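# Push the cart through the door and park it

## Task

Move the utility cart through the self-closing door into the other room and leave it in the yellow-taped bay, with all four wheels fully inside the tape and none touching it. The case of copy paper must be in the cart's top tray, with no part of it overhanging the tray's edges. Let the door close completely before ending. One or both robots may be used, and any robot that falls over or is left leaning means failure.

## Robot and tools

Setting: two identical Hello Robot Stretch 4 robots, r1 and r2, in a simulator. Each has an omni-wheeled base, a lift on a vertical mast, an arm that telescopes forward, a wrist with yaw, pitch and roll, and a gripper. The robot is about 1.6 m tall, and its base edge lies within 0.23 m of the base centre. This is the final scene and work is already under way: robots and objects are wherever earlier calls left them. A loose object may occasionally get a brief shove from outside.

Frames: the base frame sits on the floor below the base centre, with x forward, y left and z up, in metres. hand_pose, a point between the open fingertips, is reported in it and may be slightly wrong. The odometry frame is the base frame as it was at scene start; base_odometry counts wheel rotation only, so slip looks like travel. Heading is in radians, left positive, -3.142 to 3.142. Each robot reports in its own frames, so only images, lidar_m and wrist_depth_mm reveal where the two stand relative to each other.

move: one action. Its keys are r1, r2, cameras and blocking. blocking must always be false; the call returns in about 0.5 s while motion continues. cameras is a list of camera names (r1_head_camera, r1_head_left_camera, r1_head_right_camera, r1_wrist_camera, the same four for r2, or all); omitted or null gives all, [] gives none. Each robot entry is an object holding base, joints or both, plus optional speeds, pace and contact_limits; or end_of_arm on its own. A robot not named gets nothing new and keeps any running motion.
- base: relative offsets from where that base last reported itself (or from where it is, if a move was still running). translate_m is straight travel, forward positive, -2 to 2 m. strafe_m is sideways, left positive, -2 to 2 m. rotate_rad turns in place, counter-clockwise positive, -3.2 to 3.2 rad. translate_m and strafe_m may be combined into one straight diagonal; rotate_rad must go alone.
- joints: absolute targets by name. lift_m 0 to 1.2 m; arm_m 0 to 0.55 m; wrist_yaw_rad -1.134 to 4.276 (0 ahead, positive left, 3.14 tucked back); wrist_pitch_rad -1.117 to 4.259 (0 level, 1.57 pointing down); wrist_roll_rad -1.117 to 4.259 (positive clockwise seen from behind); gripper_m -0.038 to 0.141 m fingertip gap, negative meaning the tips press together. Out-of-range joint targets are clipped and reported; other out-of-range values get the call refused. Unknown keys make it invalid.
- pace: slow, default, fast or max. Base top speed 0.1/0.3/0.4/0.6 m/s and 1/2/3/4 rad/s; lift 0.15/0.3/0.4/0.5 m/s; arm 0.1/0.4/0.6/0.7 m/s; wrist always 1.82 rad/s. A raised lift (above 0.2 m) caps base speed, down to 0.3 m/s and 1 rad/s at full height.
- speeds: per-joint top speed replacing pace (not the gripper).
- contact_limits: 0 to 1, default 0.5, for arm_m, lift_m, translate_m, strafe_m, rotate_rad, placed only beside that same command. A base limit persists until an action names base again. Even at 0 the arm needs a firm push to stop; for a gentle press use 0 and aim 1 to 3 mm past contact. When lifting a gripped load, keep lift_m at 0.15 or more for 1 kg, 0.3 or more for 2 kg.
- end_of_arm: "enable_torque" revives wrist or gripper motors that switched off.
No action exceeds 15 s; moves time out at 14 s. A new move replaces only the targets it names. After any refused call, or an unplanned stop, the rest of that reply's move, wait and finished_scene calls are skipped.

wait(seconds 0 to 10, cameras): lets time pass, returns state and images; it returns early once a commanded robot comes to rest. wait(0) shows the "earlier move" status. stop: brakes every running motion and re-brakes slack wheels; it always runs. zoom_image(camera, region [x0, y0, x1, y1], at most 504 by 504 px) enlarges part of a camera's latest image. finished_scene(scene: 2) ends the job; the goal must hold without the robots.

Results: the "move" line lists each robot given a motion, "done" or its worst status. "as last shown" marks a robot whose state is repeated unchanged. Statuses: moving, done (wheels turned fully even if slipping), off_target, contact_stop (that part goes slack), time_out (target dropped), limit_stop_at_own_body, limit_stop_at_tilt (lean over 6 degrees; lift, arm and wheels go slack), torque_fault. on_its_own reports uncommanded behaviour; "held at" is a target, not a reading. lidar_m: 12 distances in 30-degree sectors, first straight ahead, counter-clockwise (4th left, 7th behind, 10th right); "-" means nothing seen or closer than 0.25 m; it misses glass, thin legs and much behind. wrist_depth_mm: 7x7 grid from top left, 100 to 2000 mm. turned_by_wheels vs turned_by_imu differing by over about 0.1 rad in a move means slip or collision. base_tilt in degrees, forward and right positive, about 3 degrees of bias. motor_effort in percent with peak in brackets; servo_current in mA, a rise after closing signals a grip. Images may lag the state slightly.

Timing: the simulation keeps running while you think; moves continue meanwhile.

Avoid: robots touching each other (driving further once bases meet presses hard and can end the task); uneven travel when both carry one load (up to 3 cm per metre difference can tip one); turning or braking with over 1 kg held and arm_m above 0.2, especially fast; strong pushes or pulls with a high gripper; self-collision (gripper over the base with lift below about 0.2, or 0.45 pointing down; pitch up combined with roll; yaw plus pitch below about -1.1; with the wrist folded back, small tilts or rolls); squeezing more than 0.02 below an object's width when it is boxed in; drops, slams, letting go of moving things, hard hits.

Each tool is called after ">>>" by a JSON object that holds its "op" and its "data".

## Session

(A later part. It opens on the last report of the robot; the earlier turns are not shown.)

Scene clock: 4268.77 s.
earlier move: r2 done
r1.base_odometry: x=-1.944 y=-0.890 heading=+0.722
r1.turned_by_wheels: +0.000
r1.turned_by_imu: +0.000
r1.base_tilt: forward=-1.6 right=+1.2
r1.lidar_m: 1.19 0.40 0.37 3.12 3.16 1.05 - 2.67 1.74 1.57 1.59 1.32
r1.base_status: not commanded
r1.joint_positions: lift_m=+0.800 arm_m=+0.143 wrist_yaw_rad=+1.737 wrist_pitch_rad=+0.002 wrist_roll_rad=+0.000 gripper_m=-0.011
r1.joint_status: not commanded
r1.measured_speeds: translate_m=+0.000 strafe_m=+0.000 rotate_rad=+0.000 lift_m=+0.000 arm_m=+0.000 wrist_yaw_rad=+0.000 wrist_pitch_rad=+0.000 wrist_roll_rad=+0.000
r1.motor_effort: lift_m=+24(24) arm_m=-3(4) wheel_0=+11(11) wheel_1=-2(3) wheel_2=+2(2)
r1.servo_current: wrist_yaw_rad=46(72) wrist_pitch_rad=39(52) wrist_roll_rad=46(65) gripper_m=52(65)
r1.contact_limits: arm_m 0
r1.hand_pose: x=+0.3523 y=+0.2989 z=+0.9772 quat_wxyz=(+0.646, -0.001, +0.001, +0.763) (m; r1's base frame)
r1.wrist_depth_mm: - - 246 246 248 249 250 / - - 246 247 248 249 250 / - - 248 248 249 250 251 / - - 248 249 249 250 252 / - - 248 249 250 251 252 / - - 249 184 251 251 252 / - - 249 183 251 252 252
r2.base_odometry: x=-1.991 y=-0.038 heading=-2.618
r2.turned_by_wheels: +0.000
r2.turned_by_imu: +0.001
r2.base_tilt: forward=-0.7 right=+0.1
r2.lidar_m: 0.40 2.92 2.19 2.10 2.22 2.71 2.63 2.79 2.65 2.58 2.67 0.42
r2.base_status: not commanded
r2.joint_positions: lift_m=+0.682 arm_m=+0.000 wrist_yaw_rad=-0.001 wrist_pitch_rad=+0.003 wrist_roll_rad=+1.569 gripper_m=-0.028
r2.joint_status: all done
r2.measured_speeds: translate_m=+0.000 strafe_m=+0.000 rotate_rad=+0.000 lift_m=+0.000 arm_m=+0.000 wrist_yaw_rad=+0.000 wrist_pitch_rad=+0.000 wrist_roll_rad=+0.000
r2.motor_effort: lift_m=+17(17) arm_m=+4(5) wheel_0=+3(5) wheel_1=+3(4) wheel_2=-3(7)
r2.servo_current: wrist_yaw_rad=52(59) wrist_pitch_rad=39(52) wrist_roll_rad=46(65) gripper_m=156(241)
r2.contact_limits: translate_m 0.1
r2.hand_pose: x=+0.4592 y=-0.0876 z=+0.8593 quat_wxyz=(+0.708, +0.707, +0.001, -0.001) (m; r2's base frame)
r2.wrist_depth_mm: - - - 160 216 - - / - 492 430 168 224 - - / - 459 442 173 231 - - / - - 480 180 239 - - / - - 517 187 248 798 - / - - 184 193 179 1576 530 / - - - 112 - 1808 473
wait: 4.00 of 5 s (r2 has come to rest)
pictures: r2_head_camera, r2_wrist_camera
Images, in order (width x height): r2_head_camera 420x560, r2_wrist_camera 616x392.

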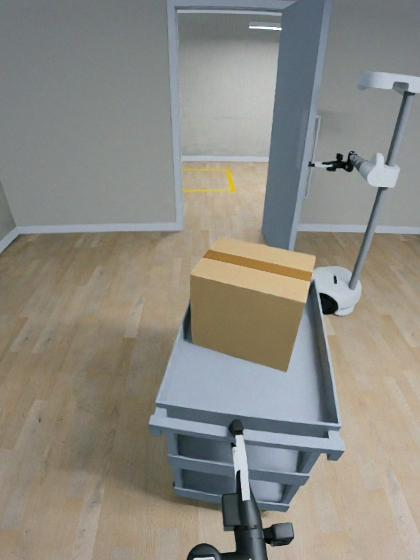

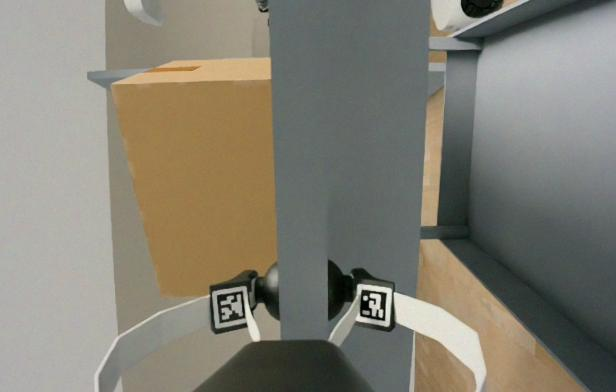

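>>> {"op": "move", "data": {"blocking": false, "r2": {"base": {"strafe_m": -0.1}, "pace": "slow", "contact_limits": {"strafe_m": 0.5}}, "cameras": []}}

>>> {"op": "wait", "data": {"seconds": 4, "cameras": ["r2_wrist_camera", "r2_head_camera"]}}

Scene clock: 4279.83 s.
move: r2 moving
r1.base_odometry: x=-1.944 y=-0.890 heading=+0.722
r1.turned_by_wheels: +0.000
r1.turned_by_imu: +0.000
r1.base_tilt: forward=-1.6 right=+1.2
r1.lidar_m: 1.18 0.40 0.37 3.13 3.14 1.04 2.14 2.68 1.77 1.58 1.59 1.32
r1.base_status: not commanded
r1.joint_positions: lift_m=+0.800 arm_m=+0.143 wrist_yaw_rad=+1.737 wrist_pitch_rad=+0.002 wrist_roll_rad=+0.000 gripper_m=-0.011
r1.joint_status: not commanded
r1.measured_speeds: translate_m=+0.000 strafe_m=+0.000 rotate_rad=+0.000 lift_m=+0.000 arm_m=+0.000 wrist_yaw_rad=+0.000 wrist_pitch_rad=+0.000 wrist_roll_rad=+0.000
r1.motor_effort: lift_m=+24(24) arm_m=-4(4) wheel_0=+10(11) wheel_1=-2(3) wheel_2=+2(2)
r1.servo_current: wrist_yaw_rad=52(65) wrist_pitch_rad=46(46) wrist_roll_rad=52(59) gripper_m=46(65)
r1.contact_limits: arm_m 0
r1.hand_pose: x=+0.3523 y=+0.2989 z=+0.9772 quat_wxyz=(+0.646, -0.001, +0.001, +0.763) (m; r1's base frame)
r1.wrist_depth_mm: - - 246 247 248 249 250 / - - 247 248 248 250 251 / - - 247 248 249 250 252 / - - 248 248 249 251 252 / - - 248 248 250 251 252 / - - 248 183 250 251 253 / - - 249 183 251 252 253
r2.base_odometry: x=-1.998 y=-0.026 heading=-2.618
r2.turned_by_wheels: +0.000
r2.turned_by_imu: +0.001
r2.base_tilt: forward=-0.6 right=+0.1
r2.lidar_m: 0.42 0.47 2.18 2.11 2.20 2.73 2.64 2.78 2.64 2.56 2.69 0.41
r2.base_status: strafe_m moving
r2.joint_positions: lift_m=+0.682 arm_m=+0.000 wrist_yaw_rad=+0.005 wrist_pitch_rad=+0.003 wrist_roll_rad=+1.569 gripper_m=-0.028
r2.joint_status: not commanded
r2.measured_speeds: translate_m=-0.001 strafe_m=-0.055 rotate_rad=+0.003 lift_m=+0.000 arm_m=+0.000 wrist_yaw_rad=+0.022 wrist_pitch_rad=+0.000 wrist_roll_rad=+0.000
r2.motor_effort: lift_m=+17(17) arm_m=+4(4) wheel_0=+9(11) wheel_1=-7(10) wheel_2=+1(4)
r2.servo_current: wrist_yaw_rad=46(52) wrist_pitch_rad=39(46) wrist_roll_rad=59(65) gripper_m=137(156)
r2.contact_limits: strafe_m 0.5
r2.hand_pose: x=+0.4597 y=-0.0860 z=+0.8593 quat_wxyz=(+0.708, +0.707, +0.003, +0.001) (m; r2's base frame)
r2.wrist_depth_mm: - - - 158 213 - - / - 469 430 163 220 - - / - 449 449 169 227 - - / - - 477 176 236 - - / - - 517 183 246 798 - / - - 186 191 180 1808 521 / - - - 112 - 1863 469
pictures: none
No camera images: "cameras" was empty.

Scene clock: 4281.47 s.
earlier move: r2 done
r1.base_odometry: x=-1.944 y=-0.890 heading=+0.722
r1.turned_by_wheels: +0.000
r1.turned_by_imu: +0.000
r1.base_tilt: forward=-1.6 right=+1.2
r1.lidar_m: 1.19 0.41 0.35 3.08 3.16 1.03 1.63 2.67 1.76 1.57 1.61 1.30
r1.base_status: not commanded
r1.joint_positions: lift_m=+0.800 arm_m=+0.143 wrist_yaw_rad=+1.737 wrist_pitch_rad=+0.002 wrist_roll_rad=+0.000 gripper_m=-0.011
r1.joint_status: not commanded
r1.measured_speeds: translate_m=+0.000 strafe_m=+0.000 rotate_rad=+0.000 lift_m=+0.000 arm_m=+0.000 wrist_yaw_rad=+0.000 wrist_pitch_rad=+0.000 wrist_roll_rad=+0.000
r1.motor_effort: lift_m=+24(24) arm_m=-4(4) wheel_0=+11(11) wheel_1=-2(3) wheel_2=+2(2)
r1.servo_current: wrist_yaw_rad=26(65) wrist_pitch_rad=39(46) wrist_roll_rad=46(65) gripper_m=59(65)
r1.contact_limits: arm_m 0
r1.hand_pose: x=+0.3523 y=+0.2989 z=+0.9772 quat_wxyz=(+0.646, -0.001, +0.001, +0.763) (m; r1's base frame)
r1.wrist_depth_mm: - - 246 247 248 249 250 / - - 247 248 248 250 251 / - - 247 248 249 250 251 / - - 248 249 250 251 251 / - - 248 248 250 251 252 / - - 248 183 251 251 252 / - - 249 183 251 252 253
r2.base_odometry: x=-2.041 y=+0.048 heading=-2.618
r2.turned_by_wheels: +0.000
r2.turned_by_imu: +0.000
r2.base_tilt: forward=-0.7 right=+0.0
r2.lidar_m: 0.38 0.41 2.29 2.19 2.31 2.72 2.62 2.78 2.54 2.45 2.61 0.40
r2.base_status: done
r2.joint_positions: lift_m=+0.682 arm_m=+0.000 wrist_yaw_rad=+0.006 wrist_pitch_rad=+0.003 wrist_roll_rad=+1.569 gripper_m=-0.029
r2.joint_status: not commanded
r2.measured_speeds: translate_m=+0.000 strafe_m=+0.000 rotate_rad=+0.000 lift_m=+0.000 arm_m=+0.000 wrist_yaw_rad=+0.000 wrist_pitch_rad=+0.000 wrist_roll_rad=+0.000
r2.motor_effort: lift_m=+17(17) arm_m=+4(4) wheel_0=+8(17) wheel_1=-2(10) wheel_2=-2(4)
r2.servo_current: wrist_yaw_rad=39(59) wrist_pitch_rad=39(46) wrist_roll_rad=39(65) gripper_m=91(156)
r2.contact_limits: strafe_m 0.5
r2.hand_pose: x=+0.4598 y=-0.0858 z=+0.8593 quat_wxyz=(+0.708, +0.707, +0.003, +0.001) (m; r2's base frame)
r2.wrist_depth_mm: - - - 151 208 1576 - / - - - 155 213 - - / - 427 421 159 218 - - / - 452 449 163 224 - - / - - 480 166 229 - - / - - 186 170 180 699 - / - - - 112 239 1661 480
wait: 1.63 of 4 s (r2 has come to rest)
pictures: r2_head_camera, r2_wrist_camera
Images, in order (width x height): r2_head_camera 420x560, r2_wrist_camera 616x392.

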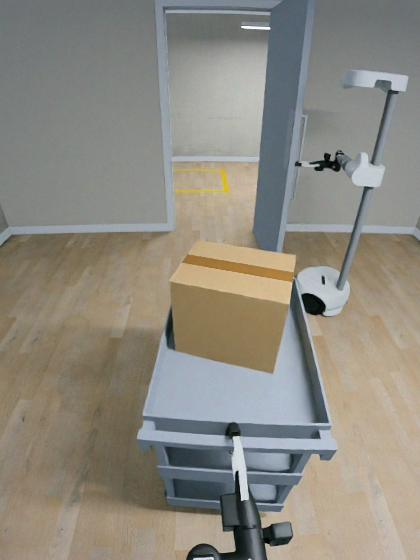

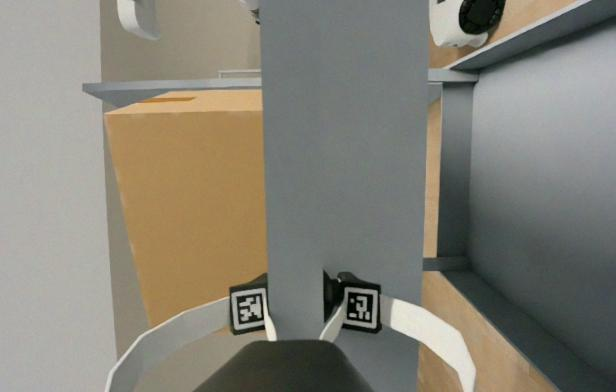

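>>> {"op": "wait", "data": {"seconds": 0, "cameras": ["r2_head_camera", "r2_wrist_camera"]}}

Scene clock: 4305.87 s.
r1.base_odometry: x=-1.944 y=-0.890 heading=+0.722
r1.turned_by_wheels: +0.000
r1.turned_by_imu: +0.000
r1.base_tilt: forward=-1.6 right=+1.3
r1.lidar_m: 1.19 0.40 0.36 3.11 3.17 1.00 1.59 2.65 1.76 1.57 1.59 1.31
r1.base_status: not commanded
r1.joint_positions: lift_m=+0.800 arm_m=+0.143 wrist_yaw_rad=+1.737 wrist_pitch_rad=+0.002 wrist_roll_rad=+0.000 gripper_m=-0.011
r1.joint_status: not commanded
r1.measured_speeds: translate_m=+0.000 strafe_m=+0.000 rotate_rad=+0.000 lift_m=+0.000 arm_m=+0.000 wrist_yaw_rad=+0.000 wrist_pitch_rad=+0.000 wrist_roll_rad=+0.000
r1.motor_effort: lift_m=+24(24) arm_m=-4(4) wheel_0=+10(11) wheel_1=-2(3) wheel_2=+2(2)
r1.servo_current: wrist_yaw_rad=52(65) wrist_pitch_rad=52(46) wrist_roll_rad=46(65) gripper_m=59(65)
r1.contact_limits: arm_m 0
r1.hand_pose: x=+0.3523 y=+0.2989 z=+0.9772 quat_wxyz=(+0.646, -0.001, +0.001, +0.763) (m; r1's base frame)
r1.wrist_depth_mm: - - 246 247 248 248 250 / - - 247 248 249 249 250 / - - 248 248 249 250 251 / - - 248 248 249 250 251 / - - 248 249 250 251 252 / - - 248 184 250 251 252 / - - 249 183 250 252 253
r2.base_odometry: x=-2.041 y=+0.048 heading=-2.618
r2.turned_by_wheels: +0.000
r2.turned_by_imu: +0.000
r2.base_tilt: forward=-0.6 right=+0.1
r2.lidar_m: 0.37 0.40 2.29 2.22 2.33 2.72 2.63 2.79 2.57 2.47 2.60 0.40
r2.base_status: done
r2.joint_positions: lift_m=+0.682 arm_m=+0.000 wrist_yaw_rad=+0.006 wrist_pitch_rad=+0.003 wrist_roll_rad=+1.569 gripper_m=-0.029
r2.joint_status: not commanded
r2.measured_speeds: translate_m=+0.000 strafe_m=+0.000 rotate_rad=+0.000 lift_m=+0.000 arm_m=+0.000 wrist_yaw_rad=+0.000 wrist_pitch_rad=+0.000 wrist_roll_rad=+0.000
r2.motor_effort: lift_m=+17(17) arm_m=+4(4) wheel_0=+8(17) wheel_1=-2(10) wheel_2=-2(4)
r2.servo_current: wrist_yaw_rad=52(59) wrist_pitch_rad=46(46) wrist_roll_rad=46(65) gripper_m=85(156)
r2.contact_limits: strafe_m 0.5
r2.hand_pose: x=+0.4598 y=-0.0858 z=+0.8593 quat_wxyz=(+0.708, +0.707, +0.003, +0.001) (m; r2's base frame)
r2.wrist_depth_mm: - - - 152 209 1537 - / - - - 155 213 - - / - 424 424 158 217 - - / - 455 449 162 224 - - / - 492 473 166 229 - - / - - 187 169 180 699 - / - - - 112 239 1618 484
pictures: r2_head_camera, r2_wrist_camera
Images, in order (width x height): r2_head_camera 420x560, r2_wrist_camera 616x392.

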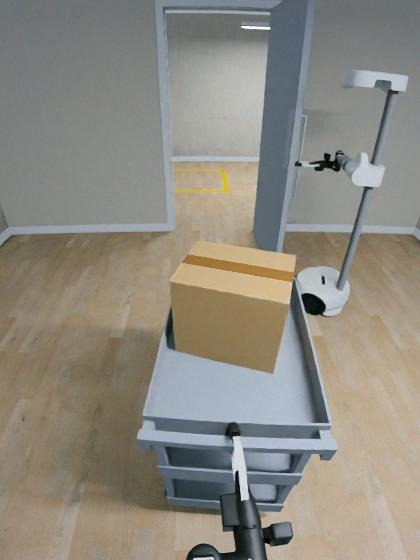

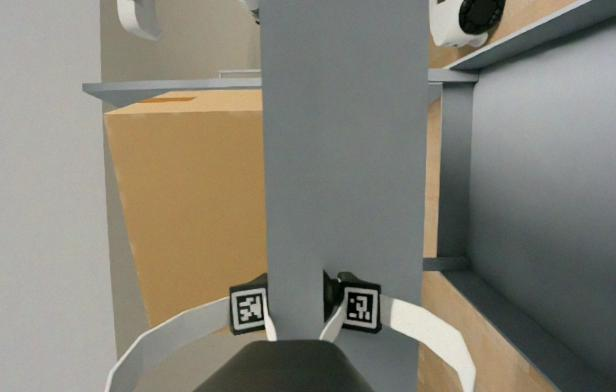

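>>> {"op": "move", "data": {"r2": {"base": {"strafe_m": -0.08}, "pace": "slow"}, "blocking": false, "cameras": []}}

>>> {"op": "wait", "data": {"seconds": 3, "cameras": ["r2_head_camera", "r2_wrist_camera"]}}

Scene clock: 4337.73 s.
move: r2 moving
r1.base_odometry: x=-1.944 y=-0.890 heading=+0.722
r1.turned_by_wheels: +0.000
r1.turned_by_imu: +0.000
r1.base_tilt: forward=-1.6 right=+1.2
r1.lidar_m: 1.19 0.40 0.40 3.12 3.19 1.02 1.56 2.65 1.78 1.57 1.59 1.30
r1.base_status: not commanded
r1.joint_positions: lift_m=+0.800 arm_m=+0.143 wrist_yaw_rad=+1.737 wrist_pitch_rad=+0.002 wrist_roll_rad=+0.000 gripper_m=-0.011
r1.joint_status: not commanded
r1.measured_speeds: translate_m=+0.000 strafe_m=+0.000 rotate_rad=+0.000 lift_m=+0.000 arm_m=+0.000 wrist_yaw_rad=+0.000 wrist_pitch_rad=+0.000 wrist_roll_rad=+0.000
r1.motor_effort: lift_m=+24(24) arm_m=-3(4) wheel_0=+10(11) wheel_1=-2(2) wheel_2=+2(2)
r1.servo_current: wrist_yaw_rad=46(65) wrist_pitch_rad=46(46) wrist_roll_rad=52(72) gripper_m=52(59)
r1.contact_limits: arm_m 0
r1.hand_pose: x=+0.3523 y=+0.2989 z=+0.9772 quat_wxyz=(+0.646, -0.001, +0.001, +0.763) (m; r1's base frame)
r1.wrist_depth_mm: - - 246 247 248 249 249 / - - 248 248 249 249 251 / - - 247 248 249 250 250 / - - 249 249 250 251 251 / - - 248 249 250 251 252 / - - 248 184 251 252 252 / - - 249 183 251 252 253
r2.base_odometry: x=-2.048 y=+0.061 heading=-2.618
r2.turned_by_wheels: +0.001
r2.turned_by_imu: +0.001
r2.base_tilt: forward=-0.7 right=+0.0
r2.lidar_m: 0.38 0.39 2.32 2.22 2.31 2.71 2.64 2.78 2.57 2.45 2.58 0.39
r2.base_status: strafe_m moving
r2.joint_positions: lift_m=+0.682 arm_m=+0.000 wrist_yaw_rad=+0.006 wrist_pitch_rad=+0.003 wrist_roll_rad=+1.569 gripper_m=-0.029
r2.joint_status: not commanded
r2.measured_speeds: translate_m=+0.000 strafe_m=-0.058 rotate_rad=+0.002 lift_m=+0.000 arm_m=+0.000 wrist_yaw_rad=+0.000 wrist_pitch_rad=+0.000 wrist_roll_rad=+0.000
r2.motor_effort: lift_m=+17(17) arm_m=+4(4) wheel_0=+16(16) wheel_1=-7(7) wheel_2=+0(2)
r2.servo_current: wrist_yaw_rad=52(59) wrist_pitch_rad=39(46) wrist_roll_rad=52(59) gripper_m=91(98)
r2.hand_pose: x=+0.4598 y=-0.0858 z=+0.8593 quat_wxyz=(+0.708, +0.707, +0.003, +0.001) (m; r2's base frame)
r2.wrist_depth_mm: - - - 207 210 1576 - / - - - 156 214 - - / - 427 418 159 220 - - / - 449 445 163 224 - - / - 488 477 167 229 - - / - - 187 170 180 683 - / - - - 112 239 1661 504
pictures: none
No camera images: "cameras" was empty.

Scene clock: 4339.17 s.
earlier move: r2 done
r1.base_odometry: x=-1.944 y=-0.890 heading=+0.722
r1.turned_by_wheels: +0.000
r1.turned_by_imu: +0.000
r1.base_tilt: forward=-1.6 right=+1.2
r1.lidar_m: 1.20 0.40 0.39 3.12 3.15 1.00 1.37 2.66 1.74 1.58 1.59 1.31
r1.base_status: not commanded
r1.joint_positions: lift_m=+0.800 arm_m=+0.143 wrist_yaw_rad=+1.737 wrist_pitch_rad=+0.002 wrist_roll_rad=+0.000 gripper_m=-0.011
r1.joint_status: not commanded
r1.measured_speeds: translate_m=+0.000 strafe_m=+0.000 rotate_rad=+0.000 lift_m=+0.000 arm_m=+0.000 wrist_yaw_rad=+0.000 wrist_pitch_rad=+0.000 wrist_roll_rad=+0.000
r1.motor_effort: lift_m=+24(24) arm_m=-4(4) wheel_0=+11(11) wheel_1=-2(3) wheel_2=+2(2)
r1.servo_current: wrist_yaw_rad=65(78) wrist_pitch_rad=39(46) wrist_roll_rad=46(72) gripper_m=59(65)
r1.contact_limits: arm_m 0
r1.hand_pose: x=+0.3523 y=+0.2989 z=+0.9772 quat_wxyz=(+0.646, -0.001, +0.001, +0.763) (m; r1's base frame)
r1.wrist_depth_mm: - - 246 247 248 249 250 / - - 247 248 249 249 249 / - - 247 248 249 250 251 / - - 248 249 250 251 251 / - - 248 248 250 251 252 / - - 249 183 251 251 253 / - - 249 183 251 252 253
r2.base_odometry: x=-2.081 y=+0.117 heading=-2.618
r2.turned_by_wheels: +0.000
r2.turned_by_imu: +0.000
r2.base_tilt: forward=-0.7 right=+0.1
r2.lidar_m: 0.38 0.40 2.35 2.30 2.38 2.69 2.66 2.80 2.50 2.39 2.54 0.41
r2.base_status: done
r2.joint_positions: lift_m=+0.682 arm_m=+0.000 wrist_yaw_rad=+0.002 wrist_pitch_rad=+0.003 wrist_roll_rad=+1.569 gripper_m=-0.029
r2.joint_status: not commanded
r2.measured_speeds: translate_m=+0.000 strafe_m=+0.000 rotate_rad=+0.000 lift_m=+0.000 arm_m=+0.000 wrist_yaw_rad=+0.000 wrist_pitch_rad=+0.000 wrist_roll_rad=+0.000
r2.motor_effort: lift_m=+17(17) arm_m=+4(4) wheel_0=+7(16) wheel_1=-3(7) wheel_2=+0(2)
r2.servo_current: wrist_yaw_rad=39(59) wrist_pitch_rad=39(46) wrist_roll_rad=46(65) gripper_m=91(98)
r2.hand_pose: x=+0.4595 y=-0.0868 z=+0.8593 quat_wxyz=(+0.708, +0.707, +0.002, +0.000) (m; r2's base frame)
r2.wrist_depth_mm: - - - 166 225 1576 1255 / - - - 167 226 - - / - - 436 167 228 - - / - 449 449 169 229 - - / - 473 466 169 230 - - / - - 187 171 179 - - / - - - 112 233 1756 530
wait: 1.43 of 3 s (r2 has come to rest)
pictures: r2_head_camera, r2_wrist_camera
Images, in order (width x height): r2_head_camera 420x560, r2_wrist_camera 616x392.

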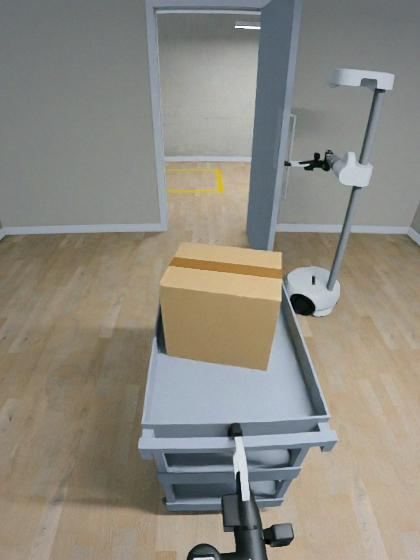

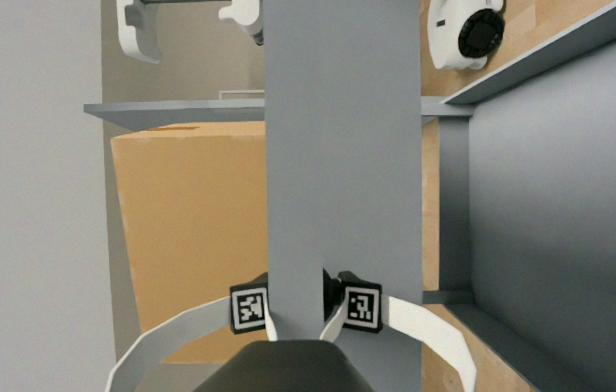

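>>> {"op": "zoom_image", "data": {"camera": "r2_head_camera", "region": [100, 230, 380, 520]}}

Scaled by 1.738 from the camera's 420x560 image, which has a finer 1200x1600 frame.

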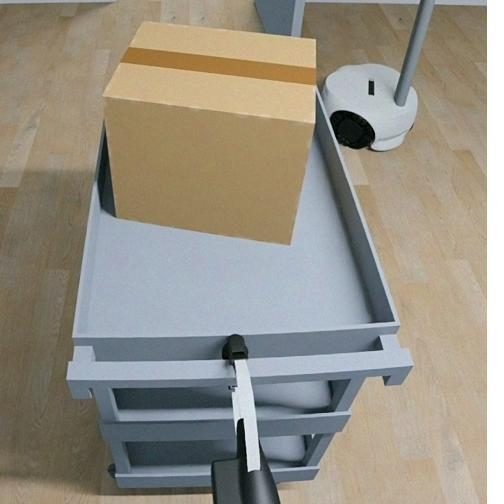

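>>> {"op": "zoom_image", "data": {"camera": "r2_head_camera", "region": [130, 130, 310, 260]}}

Scaled by 2.800 from the camera's 420x560 image, which has a finer 1200x1600 frame.

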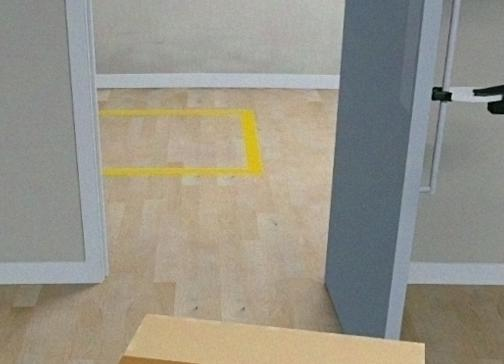

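>>> {"op": "move", "data": {"r2": {"base": {"translate_m": 0.2}, "pace": "slow", "contact_limits": {"translate_m": 0.5}}, "blocking": false, "cameras": []}}

>>> {"op": "wait", "data": {"seconds": 5, "cameras": ["r2_head_camera", "r2_wrist_camera"]}}

Scene clock: 4378.63 s.
move: r2 moving
r1.base_odometry: x=-1.944 y=-0.890 heading=+0.722
r1.turned_by_wheels: +0.000
r1.turned_by_imu: +0.000
r1.base_tilt: forward=-1.6 right=+1.2
r1.lidar_m: 1.18 0.41 0.36 3.11 3.17 0.96 1.37 2.66 1.74 1.58 1.61 1.29
r1.base_status: not commanded
r1.joint_positions: lift_m=+0.800 arm_m=+0.143 wrist_yaw_rad=+1.737 wrist_pitch_rad=+0.002 wrist_roll_rad=+0.000 gripper_m=-0.011
r1.joint_status: not commanded
r1.measured_speeds: translate_m=+0.000 strafe_m=+0.000 rotate_rad=+0.000 lift_m=+0.000 arm_m=+0.000 wrist_yaw_rad=+0.000 wrist_pitch_rad=+0.000 wrist_roll_rad=+0.000
r1.motor_effort: lift_m=+24(24) arm_m=-3(4) wheel_0=+11(11) wheel_1=-2(3) wheel_2=+2(2)
r1.servo_current: wrist_yaw_rad=39(59) wrist_pitch_rad=39(46) wrist_roll_rad=52(65) gripper_m=52(59)
r1.contact_limits: arm_m 0
r1.hand_pose: x=+0.3523 y=+0.2989 z=+0.9772 quat_wxyz=(+0.646, -0.001, +0.001, +0.763) (m; r1's base frame)
r1.wrist_depth_mm: - - 247 247 248 249 249 / - - 247 247 249 250 251 / - - 247 248 249 250 251 / - - 249 249 250 251 251 / - - 248 249 250 252 252 / - - 249 184 250 252 252 / - - 249 183 251 252 253
r2.base_odometry: x=-2.091 y=+0.111 heading=-2.618
r2.turned_by_wheels: +0.000
r2.turned_by_imu: +0.001
r2.base_tilt: forward=-0.7 right=+0.1
r2.lidar_m: 0.38 0.39 2.38 2.29 2.37 2.73 2.63 2.81 2.49 2.39 2.53 0.42
r2.base_status: translate_m moving
r2.joint_positions: lift_m=+0.682 arm_m=+0.000 wrist_yaw_rad=-0.001 wrist_pitch_rad=+0.003 wrist_roll_rad=+1.569 gripper_m=-0.029
r2.joint_status: not commanded
r2.measured_speeds: translate_m=+0.047 strafe_m=+0.000 rotate_rad=-0.003 lift_m=+0.000 arm_m=+0.000 wrist_yaw_rad=-0.005 wrist_pitch_rad=+0.000 wrist_roll_rad=+0.000
r2.motor_effort: lift_m=+17(17) arm_m=+4(4) wheel_0=+11(15) wheel_1=+8(9) wheel_2=-15(16)
r2.servo_current: wrist_yaw_rad=52(52) wrist_pitch_rad=39(46) wrist_roll_rad=46(59) gripper_m=78(91)
r2.contact_limits: translate_m 0.5
r2.hand_pose: x=+0.4592 y=-0.0876 z=+0.8593 quat_wxyz=(+0.708, +0.707, +0.001, -0.001) (m; r2's base frame)
r2.wrist_depth_mm: - - - 167 227 1499 1255 / - - - 167 229 1756 - / - - 439 168 228 - - / - 449 445 169 230 - - / - 473 466 170 230 - - / - - 185 170 180 - - / - - 500 112 233 1808 539
pictures: none
No camera images: "cameras" was empty.

Scene clock: 4381.40 s.
earlier move: r2 done
r1.base_odometry: x=-1.944 y=-0.890 heading=+0.722
r1.turned_by_wheels: +0.000
r1.turned_by_imu: +0.000
r1.base_tilt: forward=-1.6 right=+1.3
r1.lidar_m: 1.17 0.41 0.40 3.12 1.01 0.82 1.32 2.70 1.74 1.56 1.60 1.32
r1.base_status: not commanded
r1.joint_positions: lift_m=+0.800 arm_m=+0.143 wrist_yaw_rad=+1.737 wrist_pitch_rad=+0.002 wrist_roll_rad=+0.000 gripper_m=-0.011
r1.joint_status: not commanded
r1.measured_speeds: translate_m=+0.000 strafe_m=+0.000 rotate_rad=+0.000 lift_m=+0.000 arm_m=+0.000 wrist_yaw_rad=+0.000 wrist_pitch_rad=+0.000 wrist_roll_rad=+0.000
r1.motor_effort: lift_m=+24(24) arm_m=-3(4) wheel_0=+11(11) wheel_1=-2(3) wheel_2=+2(2)
r1.servo_current: wrist_yaw_rad=59(65) wrist_pitch_rad=33(52) wrist_roll_rad=59(65) gripper_m=59(65)
r1.contact_limits: arm_m 0
r1.hand_pose: x=+0.3523 y=+0.2989 z=+0.9772 quat_wxyz=(+0.646, -0.001, +0.001, +0.763) (m; r1's base frame)
r1.wrist_depth_mm: - - 246 247 249 249 249 / - - 247 247 248 250 250 / - - 247 248 250 249 251 / - - 248 249 250 250 251 / - - 248 249 250 251 252 / - - 248 183 251 252 252 / - - 250 183 251 252 253
r2.base_odometry: x=-2.254 y=+0.018 heading=-2.618
r2.turned_by_wheels: -0.001
r2.turned_by_imu: -0.001
r2.base_tilt: forward=-0.7 right=+0.1
r2.lidar_m: 0.39 0.44 2.37 2.29 2.35 2.92 2.86 3.00 2.48 2.39 2.52 0.40
r2.base_status: done
r2.joint_positions: lift_m=+0.682 arm_m=+0.000 wrist_yaw_rad=-0.006 wrist_pitch_rad=+0.003 wrist_roll_rad=+1.569 gripper_m=-0.029
r2.joint_status: not commanded
r2.measured_speeds: translate_m=+0.000 strafe_m=+0.000 rotate_rad=+0.000 lift_m=+0.000 arm_m=+0.000 wrist_yaw_rad=+0.000 wrist_pitch_rad=+0.000 wrist_roll_rad=+0.000
r2.motor_effort: lift_m=+17(17) arm_m=+4(4) wheel_0=-1(15) wheel_1=+2(9) wheel_2=-9(20)
r2.servo_current: wrist_yaw_rad=39(65) wrist_pitch_rad=39(46) wrist_roll_rad=52(59) gripper_m=78(91)
r2.contact_limits: translate_m 0.5
r2.hand_pose: x=+0.4587 y=-0.0893 z=+0.8593 quat_wxyz=(+0.708, +0.707, -0.001, -0.003) (m; r2's base frame)
r2.wrist_depth_mm: - - - 144 200 - - / - 559 439 148 206 - - / - 427 424 154 213 - - / - 459 452 159 220 - - / - - 492 163 227 - - / - - 186 169 180 668 549 / - - - 112 244 1808 484
wait: 2.77 of 5 s (r2 has come to rest)
pictures: r2_head_camera, r2_wrist_camera
Images, in order (width x height): r2_head_camera 420x560, r2_wrist_camera 616x392.

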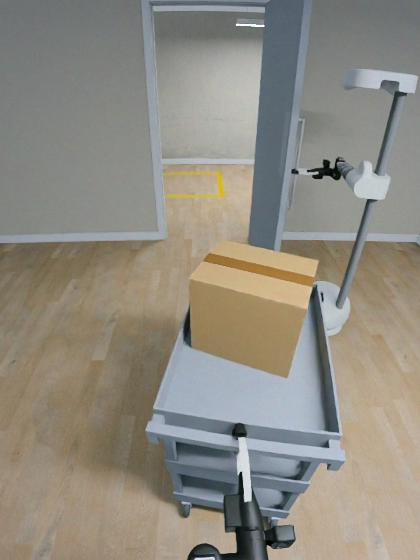

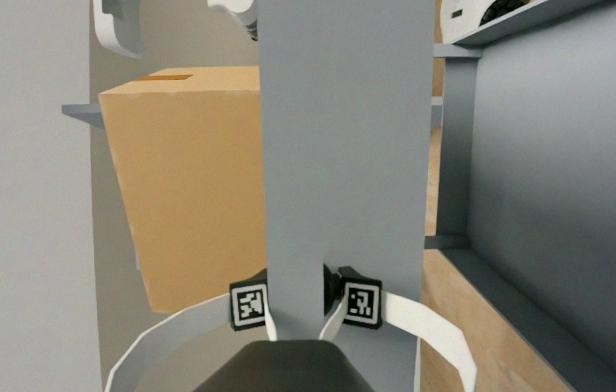

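>>> {"op": "move", "data": {"r2": {"base": {"strafe_m": -0.1}, "pace": "slow"}, "blocking": false, "cameras": []}}

>>> {"op": "wait", "data": {"seconds": 4, "cameras": ["r2_head_camera"]}}

Scene clock: 4450.87 s.
move: r2 moving
r1.base_odometry: x=-1.944 y=-0.890 heading=+0.722
r1.turned_by_wheels: +0.000
r1.turned_by_imu: +0.000
r1.base_tilt: forward=-1.6 right=+1.2
r1.lidar_m: 1.17 0.41 0.36 3.12 1.02 0.79 1.34 2.64 1.74 1.56 1.59 1.31
r1.base_status: not commanded
r1.joint_positions: lift_m=+0.800 arm_m=+0.143 wrist_yaw_rad=+1.737 wrist_pitch_rad=+0.002 wrist_roll_rad=+0.000 gripper_m=-0.011
r1.joint_status: not commanded
r1.measured_speeds: translate_m=+0.000 strafe_m=+0.000 rotate_rad=+0.000 lift_m=+0.000 arm_m=+0.000 wrist_yaw_rad=+0.000 wrist_pitch_rad=+0.000 wrist_roll_rad=+0.000
r1.motor_effort: lift_m=+24(24) arm_m=-3(4) wheel_0=+10(11) wheel_1=-2(3) wheel_2=+2(2)
r1.servo_current: wrist_yaw_rad=39(65) wrist_pitch_rad=39(46) wrist_roll_rad=59(59) gripper_m=59(59)
r1.contact_limits: arm_m 0
r1.hand_pose: x=+0.3523 y=+0.2989 z=+0.9772 quat_wxyz=(+0.646, -0.001, +0.001, +0.763) (m; r1's base frame)
r1.wrist_depth_mm: - - 246 247 248 249 250 / - - 247 248 248 250 250 / - - 248 247 249 250 251 / - - 248 249 249 250 252 / - - 248 249 251 251 252 / - - 249 184 251 252 253 / - - 249 183 250 252 253
r2.base_odometry: x=-2.261 y=+0.030 heading=-2.618
r2.turned_by_wheels: +0.000
r2.turned_by_imu: +0.001
r2.base_tilt: forward=-0.7 right=+0.1
r2.lidar_m: 0.40 0.41 2.39 2.30 2.40 2.94 2.85 2.99 2.47 2.40 2.51 0.39
r2.base_status: strafe_m moving
r2.joint_positions: lift_m=+0.682 arm_m=+0.000 wrist_yaw_rad=-0.003 wrist_pitch_rad=+0.003 wrist_roll_rad=+1.569 gripper_m=-0.029
r2.joint_status: not commanded
r2.measured_speeds: translate_m=+0.000 strafe_m=-0.056 rotate_rad=+0.000 lift_m=+0.000 arm_m=+0.000 wrist_yaw_rad=+0.021 wrist_pitch_rad=+0.000 wrist_roll_rad=+0.000
r2.motor_effort: lift_m=+17(17) arm_m=+4(4) wheel_0=+11(12) wheel_1=-6(8) wheel_2=+0(7)
r2.servo_current: wrist_yaw_rad=46(59) wrist_pitch_rad=46(52) wrist_roll_rad=39(52) gripper_m=85(85)
r2.hand_pose: x=+0.4590 y=-0.0882 z=+0.8593 quat_wxyz=(+0.708, +0.707, +0.000, -0.002) (m; r2's base frame)
r2.wrist_depth_mm: - - - 141 196 - - / - 508 421 145 203 - - / - 421 424 151 211 - - / - 466 452 157 220 - - / - - 492 163 227 741 - / - - 186 169 180 661 549 / - - - 112 245 1756 492
pictures: none
No camera images: "cameras" was empty.

Scene clock: 4452.53 s.
earlier move: r2 done
r1.base_odometry: x=-1.944 y=-0.890 heading=+0.722
r1.turned_by_wheels: +0.000
r1.turned_by_imu: +0.000
r1.base_tilt: forward=-1.6 right=+1.2
r1.lidar_m: 1.20 0.39 0.36 3.11 1.01 0.74 1.06 2.63 1.73 1.56 1.60 1.31
r1.base_status: not commanded
r1.joint_positions: lift_m=+0.800 arm_m=+0.143 wrist_yaw_rad=+1.737 wrist_pitch_rad=+0.002 wrist_roll_rad=+0.000 gripper_m=-0.011
r1.joint_status: not commanded
r1.measured_speeds: translate_m=+0.000 strafe_m=+0.000 rotate_rad=+0.000 lift_m=+0.000 arm_m=+0.000 wrist_yaw_rad=+0.000 wrist_pitch_rad=+0.000 wrist_roll_rad=+0.000
r1.motor_effort: lift_m=+24(24) arm_m=-4(4) wheel_0=+10(11) wheel_1=-2(3) wheel_2=+2(2)
r1.servo_current: wrist_yaw_rad=59(72) wrist_pitch_rad=39(46) wrist_roll_rad=39(59) gripper_m=59(65)
r1.contact_limits: arm_m 0
r1.hand_pose: x=+0.3523 y=+0.2989 z=+0.9772 quat_wxyz=(+0.646, -0.001, +0.001, +0.763) (m; r1's base frame)
r1.wrist_depth_mm: - - 247 247 248 250 250 / - - 247 248 249 250 250 / - - 248 248 250 250 251 / - - 248 249 250 250 252 / - - 248 249 250 251 252 / - - 248 184 250 252 253 / - - 250 183 251 252 253
r2.base_odometry: x=-2.304 y=+0.104 heading=-2.618
r2.turned_by_wheels: +0.000
r2.turned_by_imu: +0.001
r2.base_tilt: forward=-0.6 right=+0.1
r2.lidar_m: 0.37 0.44 2.44 2.37 2.45 2.92 2.83 2.96 2.39 2.29 2.40 0.43
r2.base_status: done
r2.joint_positions: lift_m=+0.682 arm_m=+0.000 wrist_yaw_rad=+0.005 wrist_pitch_rad=+0.003 wrist_roll_rad=+1.569 gripper_m=-0.029
r2.joint_status: not commanded
r2.measured_speeds: translate_m=+0.000 strafe_m=+0.000 rotate_rad=+0.000 lift_m=+0.000 arm_m=+0.000 wrist_yaw_rad=+0.000 wrist_pitch_rad=+0.000 wrist_roll_rad=+0.000
r2.motor_effort: lift_m=+17(17) arm_m=+4(4) wheel_0=+7(18) wheel_1=-4(8) wheel_2=+0(7)
r2.servo_current: wrist_yaw_rad=46(72) wrist_pitch_rad=46(52) wrist_roll_rad=39(59) gripper_m=78(91)
r2.hand_pose: x=+0.4597 y=-0.0859 z=+0.8593 quat_wxyz=(+0.708, +0.707, +0.003, +0.001) (m; r2's base frame)
r2.wrist_depth_mm: - - - 151 208 1308 - / - - - 156 212 - - / - 424 424 158 218 - - / - 455 449 163 223 - - / - - 480 166 229 - - / - - 185 170 179 691 - / - - - 112 241 1618 500
wait: 1.67 of 4 s (r2 has come to rest)
pictures: r2_head_camera
Images, in order (width x height): r2_head_camera 420x560.

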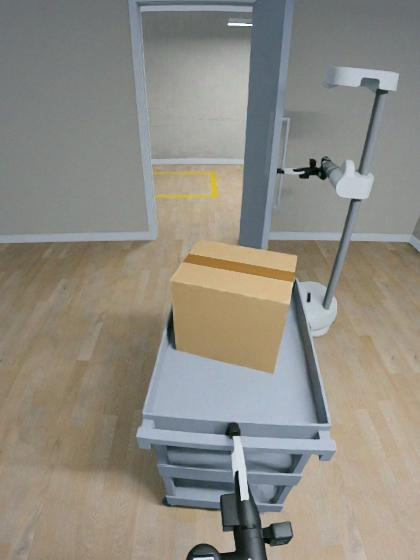

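>>> {"op": "move", "data": {"r2": {"joints": {"gripper_m": 0.14}}, "blocking": false, "cameras": []}}

>>> {"op": "wait", "data": {"seconds": 3, "cameras": ["r2_head_camera", "r2_wrist_camera"]}}

Scene clock: 4467.63 s.
move: r2 moving
r1.base_odometry: x=-1.944 y=-0.890 heading=+0.722
r1.turned_by_wheels: +0.000
r1.turned_by_imu: +0.000
r1.base_tilt: forward=-1.6 right=+1.2
r1.lidar_m: 1.17 0.41 0.36 3.12 1.02 0.75 1.06 2.69 1.74 1.57 1.60 1.31
r1.base_status: not commanded
r1.joint_positions: lift_m=+0.800 arm_m=+0.143 wrist_yaw_rad=+1.737 wrist_pitch_rad=+0.002 wrist_roll_rad=+0.000 gripper_m=-0.011
r1.joint_status: not commanded
r1.measured_speeds: translate_m=+0.000 strafe_m=+0.000 rotate_rad=+0.000 lift_m=+0.000 arm_m=+0.000 wrist_yaw_rad=+0.000 wrist_pitch_rad=+0.000 wrist_roll_rad=+0.000
r1.motor_effort: lift_m=+24(24) arm_m=-3(4) wheel_0=+10(11) wheel_1=-2(3) wheel_2=+2(2)
r1.servo_current: wrist_yaw_rad=46(65) wrist_pitch_rad=33(46) wrist_roll_rad=52(65) gripper_m=65(65)
r1.contact_limits: arm_m 0
r1.hand_pose: x=+0.3523 y=+0.2989 z=+0.9772 quat_wxyz=(+0.646, -0.001, +0.001, +0.763) (m; r1's base frame)
r1.wrist_depth_mm: - - 246 247 248 249 250 / - - 246 247 249 249 250 / - - 247 248 248 250 250 / - - 248 249 250 251 251 / - - 248 248 250 251 253 / - - 248 183 250 251 253 / - - 249 183 251 252 253
r2.base_odometry: x=-2.304 y=+0.104 heading=-2.618
r2.turned_by_wheels: +0.000
r2.turned_by_imu: +0.000
r2.base_tilt: forward=-0.7 right=+0.1
r2.lidar_m: 0.38 0.45 2.45 2.37 2.46 2.94 2.85 2.98 2.39 2.30 2.43 0.39
r2.base_status: not commanded
r2.joint_positions: lift_m=+0.682 arm_m=+0.000 wrist_yaw_rad=+0.004 wrist_pitch_rad=+0.003 wrist_roll_rad=+1.569 gripper_m=-0.003
r2.joint_status: gripper_m moving
r2.measured_speeds: translate_m=+0.000 strafe_m=+0.000 rotate_rad=+0.000 lift_m=+0.000 arm_m=+0.000 wrist_yaw_rad=-0.025 wrist_pitch_rad=+0.000 wrist_roll_rad=+0.000
r2.motor_effort: lift_m=+17(17) arm_m=+4(4) wheel_0=+7(7) wheel_1=-4(4) wheel_2=-1(1)
r2.servo_current: wrist_yaw_rad=65(65) wrist_pitch_rad=46(46) wrist_roll_rad=59(59) gripper_m=91(98)
r2.hand_pose: x=+0.4596 y=-0.0862 z=+0.8593 quat_wxyz=(+0.708, +0.707, +0.003, +0.000) (m; r2's base frame)
r2.wrist_depth_mm: - - - 156 211 1281 - / - - - 159 216 - - / - 430 427 162 222 - - / - 455 452 166 227 - - / - - 480 171 232 - - / - - 189 174 183 715 - / - - - 112 244 1661 504
pictures: none
No camera images: "cameras" was empty.

Scene clock: 4469.63 s.
earlier move: r2 done
r1.base_odometry: x=-1.944 y=-0.890 heading=+0.722
r1.turned_by_wheels: +0.000
r1.turned_by_imu: +0.000
r1.base_tilt: forward=-1.6 right=+1.2
r1.lidar_m: 1.19 0.40 0.38 3.13 1.01 0.74 1.02 2.66 1.76 1.57 1.58 1.30
r1.base_status: not commanded
r1.joint_positions: lift_m=+0.800 arm_m=+0.143 wrist_yaw_rad=+1.737 wrist_pitch_rad=+0.002 wrist_roll_rad=+0.000 gripper_m=-0.011
r1.joint_status: not commanded
r1.measured_speeds: translate_m=+0.000 strafe_m=+0.000 rotate_rad=+0.000 lift_m=+0.000 arm_m=+0.000 wrist_yaw_rad=+0.000 wrist_pitch_rad=+0.000 wrist_roll_rad=+0.000
r1.motor_effort: lift_m=+24(24) arm_m=-3(4) wheel_0=+10(11) wheel_1=-2(3) wheel_2=+2(2)
r1.servo_current: wrist_yaw_rad=46(72) wrist_pitch_rad=46(59) wrist_roll_rad=52(65) gripper_m=59(65)
r1.contact_limits: arm_m 0
r1.hand_pose: x=+0.3523 y=+0.2989 z=+0.9772 quat_wxyz=(+0.646, -0.001, +0.001, +0.763) (m; r1's base frame)
r1.wrist_depth_mm: - - 246 246 248 250 249 / - - 247 248 248 249 250 / - - 248 248 250 250 250 / - - 248 249 250 250 252 / - - 249 248 250 251 252 / - - 248 183 250 251 252 / - - 249 183 252 252 253
r2.base_odometry: x=-2.304 y=+0.104 heading=-2.618
r2.turned_by_wheels: +0.000
r2.turned_by_imu: +0.000
r2.base_tilt: forward=-0.7 right=+0.1
r2.lidar_m: 0.40 0.44 2.49 2.36 2.47 2.94 2.84 2.99 2.39 2.30 2.41 0.41
r2.base_status: not commanded
r2.joint_positions: lift_m=+0.682 arm_m=+0.000 wrist_yaw_rad=-0.001 wrist_pitch_rad=+0.003 wrist_roll_rad=+1.569 gripper_m=+0.140
r2.joint_status: all done
r2.measured_speeds: translate_m=+0.000 strafe_m=+0.000 rotate_rad=+0.000 lift_m=+0.000 arm_m=+0.000 wrist_yaw_rad=+0.000 wrist_pitch_rad=+0.000 wrist_roll_rad=+0.000
r2.motor_effort: lift_m=+17(17) arm_m=+4(4) wheel_0=+5(7) wheel_1=-3(4) wheel_2=-1(1)
r2.servo_current: wrist_yaw_rad=46(65) wrist_pitch_rad=46(46) wrist_roll_rad=39(59) gripper_m=46(137)
r2.hand_pose: x=+0.4592 y=-0.0878 z=+0.8593 quat_wxyz=(+0.708, +0.707, +0.001, -0.002) (m; r2's base frame)
r2.wrist_depth_mm: - - - 167 223 1336 - / - - - 171 229 - - / - 436 436 174 233 - - / - 473 466 177 237 - - / - - 488 181 242 - - / - - 195 183 191 778 - / - - - 112 252 1983 504
wait: 2.00 of 3 s (r2 has come to rest)
pictures: r2_head_camera, r2_wrist_camera
Images, in order (width x height): r2_head_camera 420x560, r2_wrist_camera 616x392.

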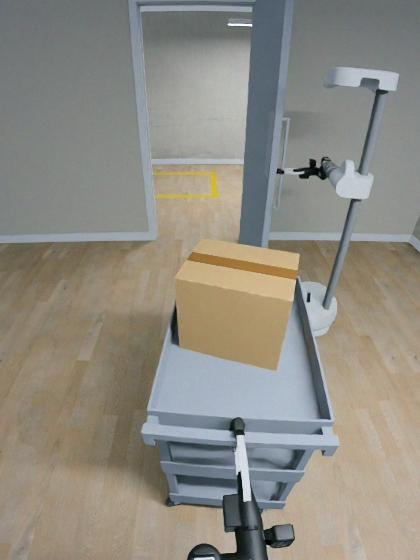

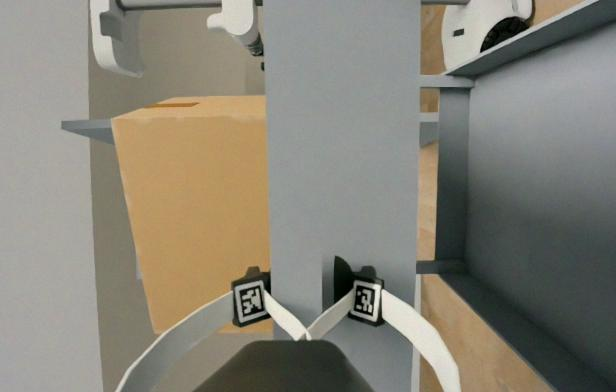

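>>> {"op": "wait", "data": {"seconds": 0, "cameras": ["r2_wrist_camera"]}}

Scene clock: 4477.47 s.
r1.base_odometry: x=-1.944 y=-0.890 heading=+0.722
r1.turned_by_wheels: +0.000
r1.turned_by_imu: +0.000
r1.base_tilt: forward=-1.6 right=+1.2
r1.lidar_m: 1.18 0.40 0.38 3.12 1.00 0.70 1.01 2.65 1.74 1.57 1.61 1.32
r1.base_status: not commanded
r1.joint_positions: lift_m=+0.800 arm_m=+0.143 wrist_yaw_rad=+1.737 wrist_pitch_rad=+0.002 wrist_roll_rad=+0.000 gripper_m=-0.011
r1.joint_status: not commanded
r1.measured_speeds: translate_m=+0.000 strafe_m=+0.000 rotate_rad=+0.000 lift_m=+0.000 arm_m=+0.000 wrist_yaw_rad=+0.000 wrist_pitch_rad=+0.000 wrist_roll_rad=+0.000
r1.motor_effort: lift_m=+24(24) arm_m=-4(4) wheel_0=+11(11) wheel_1=-2(3) wheel_2=+2(2)
r1.servo_current: wrist_yaw_rad=59(72) wrist_pitch_rad=39(59) wrist_roll_rad=33(65) gripper_m=52(65)
r1.contact_limits: arm_m 0
r1.hand_pose: x=+0.3523 y=+0.2989 z=+0.9772 quat_wxyz=(+0.646, -0.001, +0.001, +0.763) (m; r1's base frame)
r1.wrist_depth_mm: - - 246 247 248 250 250 / - - 247 248 248 250 250 / - - 247 248 249 250 250 / - - 248 249 249 250 251 / - - 249 248 250 251 252 / - - 248 184 251 251 252 / - - 249 183 251 252 252
r2.base_odometry: x=-2.304 y=+0.104 heading=-2.618
r2.turned_by_wheels: +0.000
r2.turned_by_imu: +0.000
r2.base_tilt: forward=-0.7 right=+0.0
r2.lidar_m: 0.40 0.46 2.49 2.38 2.48 2.94 2.85 2.95 2.38 2.31 2.40 0.41
r2.base_status: not commanded
r2.joint_positions: lift_m=+0.682 arm_m=+0.000 wrist_yaw_rad=-0.001 wrist_pitch_rad=+0.003 wrist_roll_rad=+1.569 gripper_m=+0.140
r2.joint_status: all done
r2.measured_speeds: translate_m=+0.000 strafe_m=+0.000 rotate_rad=+0.000 lift_m=+0.000 arm_m=+0.000 wrist_yaw_rad=+0.000 wrist_pitch_rad=+0.000 wrist_roll_rad=+0.000
r2.motor_effort: lift_m=+17(17) arm_m=+4(4) wheel_0=+5(7) wheel_1=-4(4) wheel_2=-1(1)
r2.servo_current: wrist_yaw_rad=46(65) wrist_pitch_rad=39(46) wrist_roll_rad=46(59) gripper_m=52(137)
r2.hand_pose: x=+0.4592 y=-0.0878 z=+0.8593 quat_wxyz=(+0.708, +0.707, +0.001, -0.002) (m; r2's base frame)
r2.wrist_depth_mm: - - - 167 224 1366 - / - - - 171 228 - - / - 439 439 173 233 - - / - 477 466 177 238 - - / - - 492 181 243 - - / - - 195 183 191 778 - / - - - 112 253 1921 504
pictures: r2_wrist_camera
Images, in order (width x height): r2_wrist_camera 616x392.

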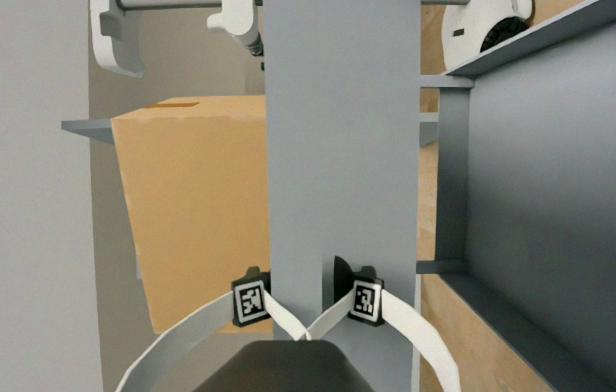

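>>> {"op": "zoom_image", "data": {"camera": "r2_wrist_camera", "region": [90, 200, 500, 392]}}

>>> {"op": "zoom_image", "data": {"camera": "r2_head_camera", "region": [150, 380, 330, 560]}}

Scaled by 1.229.

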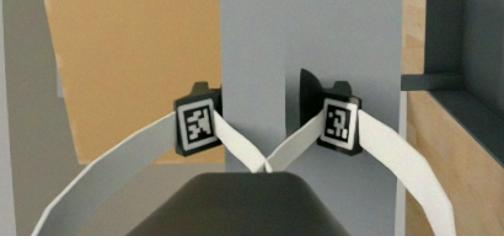

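This scene's latest camera images include none from r2_head_camera. They are from: r2_wrist_camera. r2_head_camera's image comes with the result of a call that names it in "cameras".

>>> {"op": "move", "data": {"r2": {"base": {"translate_m": -0.16}, "pace": "slow"}, "blocking": false, "cameras": []}}

>>> {"op": "wait", "data": {"seconds": 4, "cameras": ["r2_head_camera", "r2_wrist_camera"]}}

Scene clock: 4501.57 s.
move: r2 moving
r1.base_odometry: x=-1.944 y=-0.890 heading=+0.722
r1.turned_by_wheels: +0.000
r1.turned_by_imu: +0.000
r1.base_tilt: forward=-1.6 right=+1.3
r1.lidar_m: 1.19 0.41 0.36 3.11 0.94 0.73 1.01 2.66 1.77 1.59 1.63 1.32
r1.base_status: not commanded
r1.joint_positions: lift_m=+0.800 arm_m=+0.143 wrist_yaw_rad=+1.737 wrist_pitch_rad=+0.002 wrist_roll_rad=+0.000 gripper_m=-0.011
r1.joint_status: not commanded
r1.measured_speeds: translate_m=+0.000 strafe_m=+0.000 rotate_rad=+0.000 lift_m=+0.000 arm_m=+0.000 wrist_yaw_rad=+0.000 wrist_pitch_rad=+0.000 wrist_roll_rad=+0.000
r1.motor_effort: lift_m=+24(24) arm_m=-3(4) wheel_0=+10(11) wheel_1=-2(2) wheel_2=+2(2)
r1.servo_current: wrist_yaw_rad=59(59) wrist_pitch_rad=46(46) wrist_roll_rad=46(65) gripper_m=59(65)
r1.contact_limits: arm_m 0
r1.hand_pose: x=+0.3523 y=+0.2989 z=+0.9772 quat_wxyz=(+0.646, -0.001, +0.001, +0.763) (m; r1's base frame)
r1.wrist_depth_mm: - - 246 247 248 249 250 / - - 246 248 248 250 251 / - - 247 247 249 250 250 / - - 248 249 250 250 251 / - - 249 249 250 251 252 / - - 249 183 250 252 252 / - - 248 183 252 253 252
r2.base_odometry: x=-2.293 y=+0.110 heading=-2.618
r2.turned_by_wheels: +0.000
r2.turned_by_imu: +0.000
r2.base_tilt: forward=-0.7 right=+0.0
r2.lidar_m: 0.42 0.43 2.45 2.37 2.48 2.93 2.85 2.99 2.40 2.31 2.43 0.42
r2.base_status: translate_m moving
r2.joint_positions: lift_m=+0.682 arm_m=+0.000 wrist_yaw_rad=-0.001 wrist_pitch_rad=+0.002 wrist_roll_rad=+1.569 gripper_m=+0.140
r2.joint_status: not commanded
r2.measured_speeds: translate_m=-0.047 strafe_m=+0.000 rotate_rad=+0.001 lift_m=+0.000 arm_m=+0.000 wrist_yaw_rad=+0.000 wrist_pitch_rad=+0.000 wrist_roll_rad=+0.000
r2.motor_effort: lift_m=+18(18) arm_m=+4(4) wheel_0=-8(8) wheel_1=-7(8) wheel_2=+9(9)
r2.servo_current: wrist_yaw_rad=33(59) wrist_pitch_rad=46(46) wrist_roll_rad=33(59) gripper_m=46(52)
r2.hand_pose: x=+0.4592 y=-0.0878 z=+0.8596 quat_wxyz=(+0.708, +0.707, +0.000, -0.001) (m; r2's base frame)
r2.wrist_depth_mm: - - - 173 229 1308 - / - - - 176 236 - - / - 449 442 182 239 - - / - 484 477 186 248 - - / - - 504 191 252 - - / - - 521 191 256 609 - / - - - 112 - 1808 500
pictures: none
No camera images: "cameras" was empty.

Scene clock: 4503.97 s.
earlier move: r2 done
r1.base_odometry: x=-1.944 y=-0.890 heading=+0.722
r1.turned_by_wheels: +0.000
r1.turned_by_imu: +0.000
r1.base_tilt: forward=-1.6 right=+1.2
r1.lidar_m: 1.19 0.42 0.37 3.12 1.01 0.73 1.02 2.67 1.75 1.58 1.60 1.30
r1.base_status: not commanded
r1.joint_positions: lift_m=+0.800 arm_m=+0.143 wrist_yaw_rad=+1.737 wrist_pitch_rad=+0.002 wrist_roll_rad=+0.000 gripper_m=-0.011
r1.joint_status: not commanded
r1.measured_speeds: translate_m=+0.000 strafe_m=+0.000 rotate_rad=+0.000 lift_m=+0.000 arm_m=+0.000 wrist_yaw_rad=+0.000 wrist_pitch_rad=+0.000 wrist_roll_rad=+0.000
r1.motor_effort: lift_m=+24(24) arm_m=-3(4) wheel_0=+11(11) wheel_1=-2(3) wheel_2=+2(2)
r1.servo_current: wrist_yaw_rad=52(72) wrist_pitch_rad=46(46) wrist_roll_rad=59(78) gripper_m=59(65)
r1.contact_limits: arm_m 0
r1.hand_pose: x=+0.3523 y=+0.2989 z=+0.9772 quat_wxyz=(+0.646, -0.001, +0.001, +0.763) (m; r1's base frame)
r1.wrist_depth_mm: - - 246 247 248 249 249 / - - 247 248 248 249 251 / - - 248 247 250 250 251 / - - 248 249 250 251 251 / - - 248 249 250 251 251 / - - 248 184 251 252 252 / - - 248 183 250 252 253
r2.base_odometry: x=-2.165 y=+0.184 heading=-2.618
r2.turned_by_wheels: +0.000
r2.turned_by_imu: +0.000
r2.base_tilt: forward=-0.7 right=+0.0
r2.lidar_m: 0.53 3.23 2.45 2.38 2.49 2.77 2.68 2.82 2.38 2.31 2.42 0.57
r2.base_status: done
r2.joint_positions: lift_m=+0.682 arm_m=+0.000 wrist_yaw_rad=-0.001 wrist_pitch_rad=+0.002 wrist_roll_rad=+1.569 gripper_m=+0.140
r2.joint_status: not commanded
r2.measured_speeds: translate_m=+0.000 strafe_m=+0.000 rotate_rad=+0.000 lift_m=+0.000 arm_m=+0.000 wrist_yaw_rad=+0.000 wrist_pitch_rad=+0.000 wrist_roll_rad=+0.000
r2.motor_effort: lift_m=+18(18) arm_m=+4(4) wheel_0=-3(11) wheel_1=-4(8) wheel_2=+4(11)
r2.servo_current: wrist_yaw_rad=46(59) wrist_pitch_rad=39(52) wrist_roll_rad=46(65) gripper_m=52(59)
r2.hand_pose: x=+0.4592 y=-0.0878 z=+0.8596 quat_wxyz=(+0.708, +0.707, +0.000, -0.001) (m; r2's base frame)
r2.wrist_depth_mm: - - - 370 377 375 375 / - - - 379 - - - / - - 597 387 1008 - - / - - 621 394 1008 - - / - - 668 404 1042 - - / - - 691 351 415 192 - / - - - 112 - 1808 508
wait: 2.40 of 4 s (r2 has come to rest)
pictures: r2_head_camera, r2_wrist_camera
Images, in order (width x height): r2_head_camera 420x560, r2_wrist_camera 616x392.

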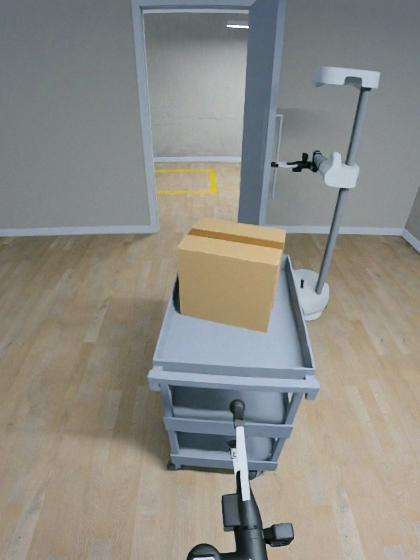

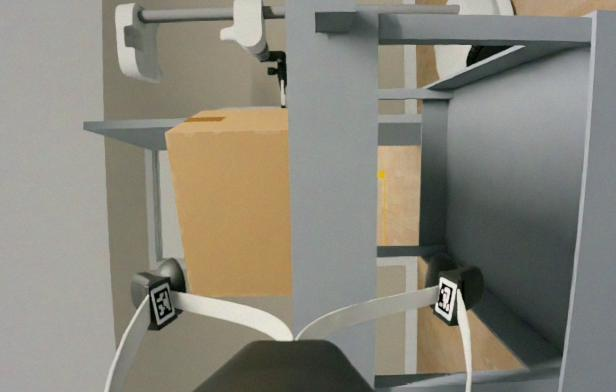

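>>> {"op": "zoom_image", "data": {"camera": "r2_head_camera", "region": [120, 120, 310, 260]}}

>>> {"op": "move", "data": {"r2": {"joints": {"wrist_roll_rad": 0.0, "lift_m": 0.686}}, "blocking": false, "cameras": []}}

Scaled by 2.653 from the camera's 420x560 image, which has a finer 1200x1600 frame.

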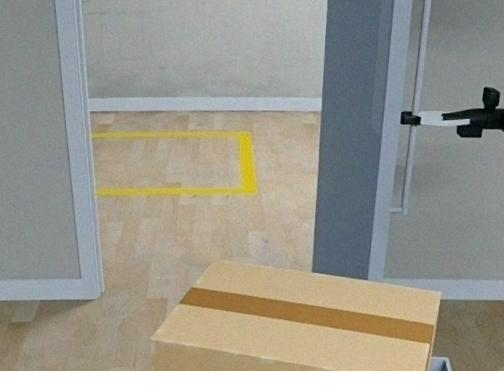

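Scene clock: 4516.50 s.
move: r2 moving
r1.base_odometry: x=-1.944 y=-0.890 heading=+0.722
r1.turned_by_wheels: +0.000
r1.turned_by_imu: +0.000
r1.base_tilt: forward=-1.6 right=+1.2
r1.lidar_m: 1.20 0.41 0.38 3.12 0.99 0.74 0.99 2.65 1.75 1.56 1.60 1.33
r1.base_status: not commanded
r1.joint_positions: lift_m=+0.800 arm_m=+0.143 wrist_yaw_rad=+1.737 wrist_pitch_rad=+0.002 wrist_roll_rad=+0.000 gripper_m=-0.011
r1.joint_status: not commanded
r1.measured_speeds: translate_m=+0.000 strafe_m=+0.000 rotate_rad=+0.000 lift_m=+0.000 arm_m=+0.000 wrist_yaw_rad=+0.000 wrist_pitch_rad=+0.000 wrist_roll_rad=+0.000
r1.motor_effort: lift_m=+24(24) arm_m=-3(4) wheel_0=+11(11) wheel_1=-2(3) wheel_2=+2(2)
r1.servo_current: wrist_yaw_rad=52(59) wrist_pitch_rad=46(46) wrist_roll_rad=52(59) gripper_m=59(59)
r1.contact_limits: arm_m 0
r1.hand_pose: x=+0.3523 y=+0.2989 z=+0.9772 quat_wxyz=(+0.646, -0.001, +0.001, +0.763) (m; r1's base frame)
r1.wrist_depth_mm: - - 246 247 248 249 250 / - - 247 247 249 250 250 / - - 246 248 249 250 251 / - - 247 249 250 251 252 / - - 248 249 249 251 252 / - - 248 183 250 251 253 / - - 249 183 251 252 253
r2.base_odometry: x=-2.165 y=+0.184 heading=-2.618
r2.turned_by_wheels: +0.000
r2.turned_by_imu: +0.000
r2.base_tilt: forward=-0.7 right=+0.1
r2.lidar_m: 0.53 3.20 2.45 2.37 2.49 2.77 2.70 2.82 2.38 2.29 2.42 0.56
r2.base_status: not commanded
r2.joint_positions: lift_m=+0.686 arm_m=+0.000 wrist_yaw_rad=-0.001 wrist_pitch_rad=+0.002 wrist_roll_rad=+0.982 gripper_m=+0.140
r2.joint_status: lift_m moving; wrist_roll_rad moving
r2.measured_speeds: translate_m=+0.000 strafe_m=+0.000 rotate_rad=+0.000 lift_m=+0.000 arm_m=+0.000 wrist_yaw_rad=+0.000 wrist_pitch_rad=+0.000 wrist_roll_rad=-1.820
r2.motor_effort: lift_m=+20(23) arm_m=+4(4) wheel_0=-4(4) wheel_1=-4(5) wheel_2=+4(5)
r2.servo_current: wrist_yaw_rad=59(59) wrist_pitch_rad=39(46) wrist_roll_rad=85(104) gripper_m=46(59)
r2.hand_pose: x=+0.4592 y=-0.0878 z=+0.8633 quat_wxyz=(+0.882, +0.472, +0.001, -0.001) (m; r2's base frame)
r2.wrist_depth_mm: - - - - - - - / - - - - 377 370 1983 / - - 640 597 379 382 375 / - - 661 627 387 - - / - - 699 399 399 - - / - - 357 353 407 185 - / - - - 112 - - -
pictures: none
No camera images: "cameras" was empty.


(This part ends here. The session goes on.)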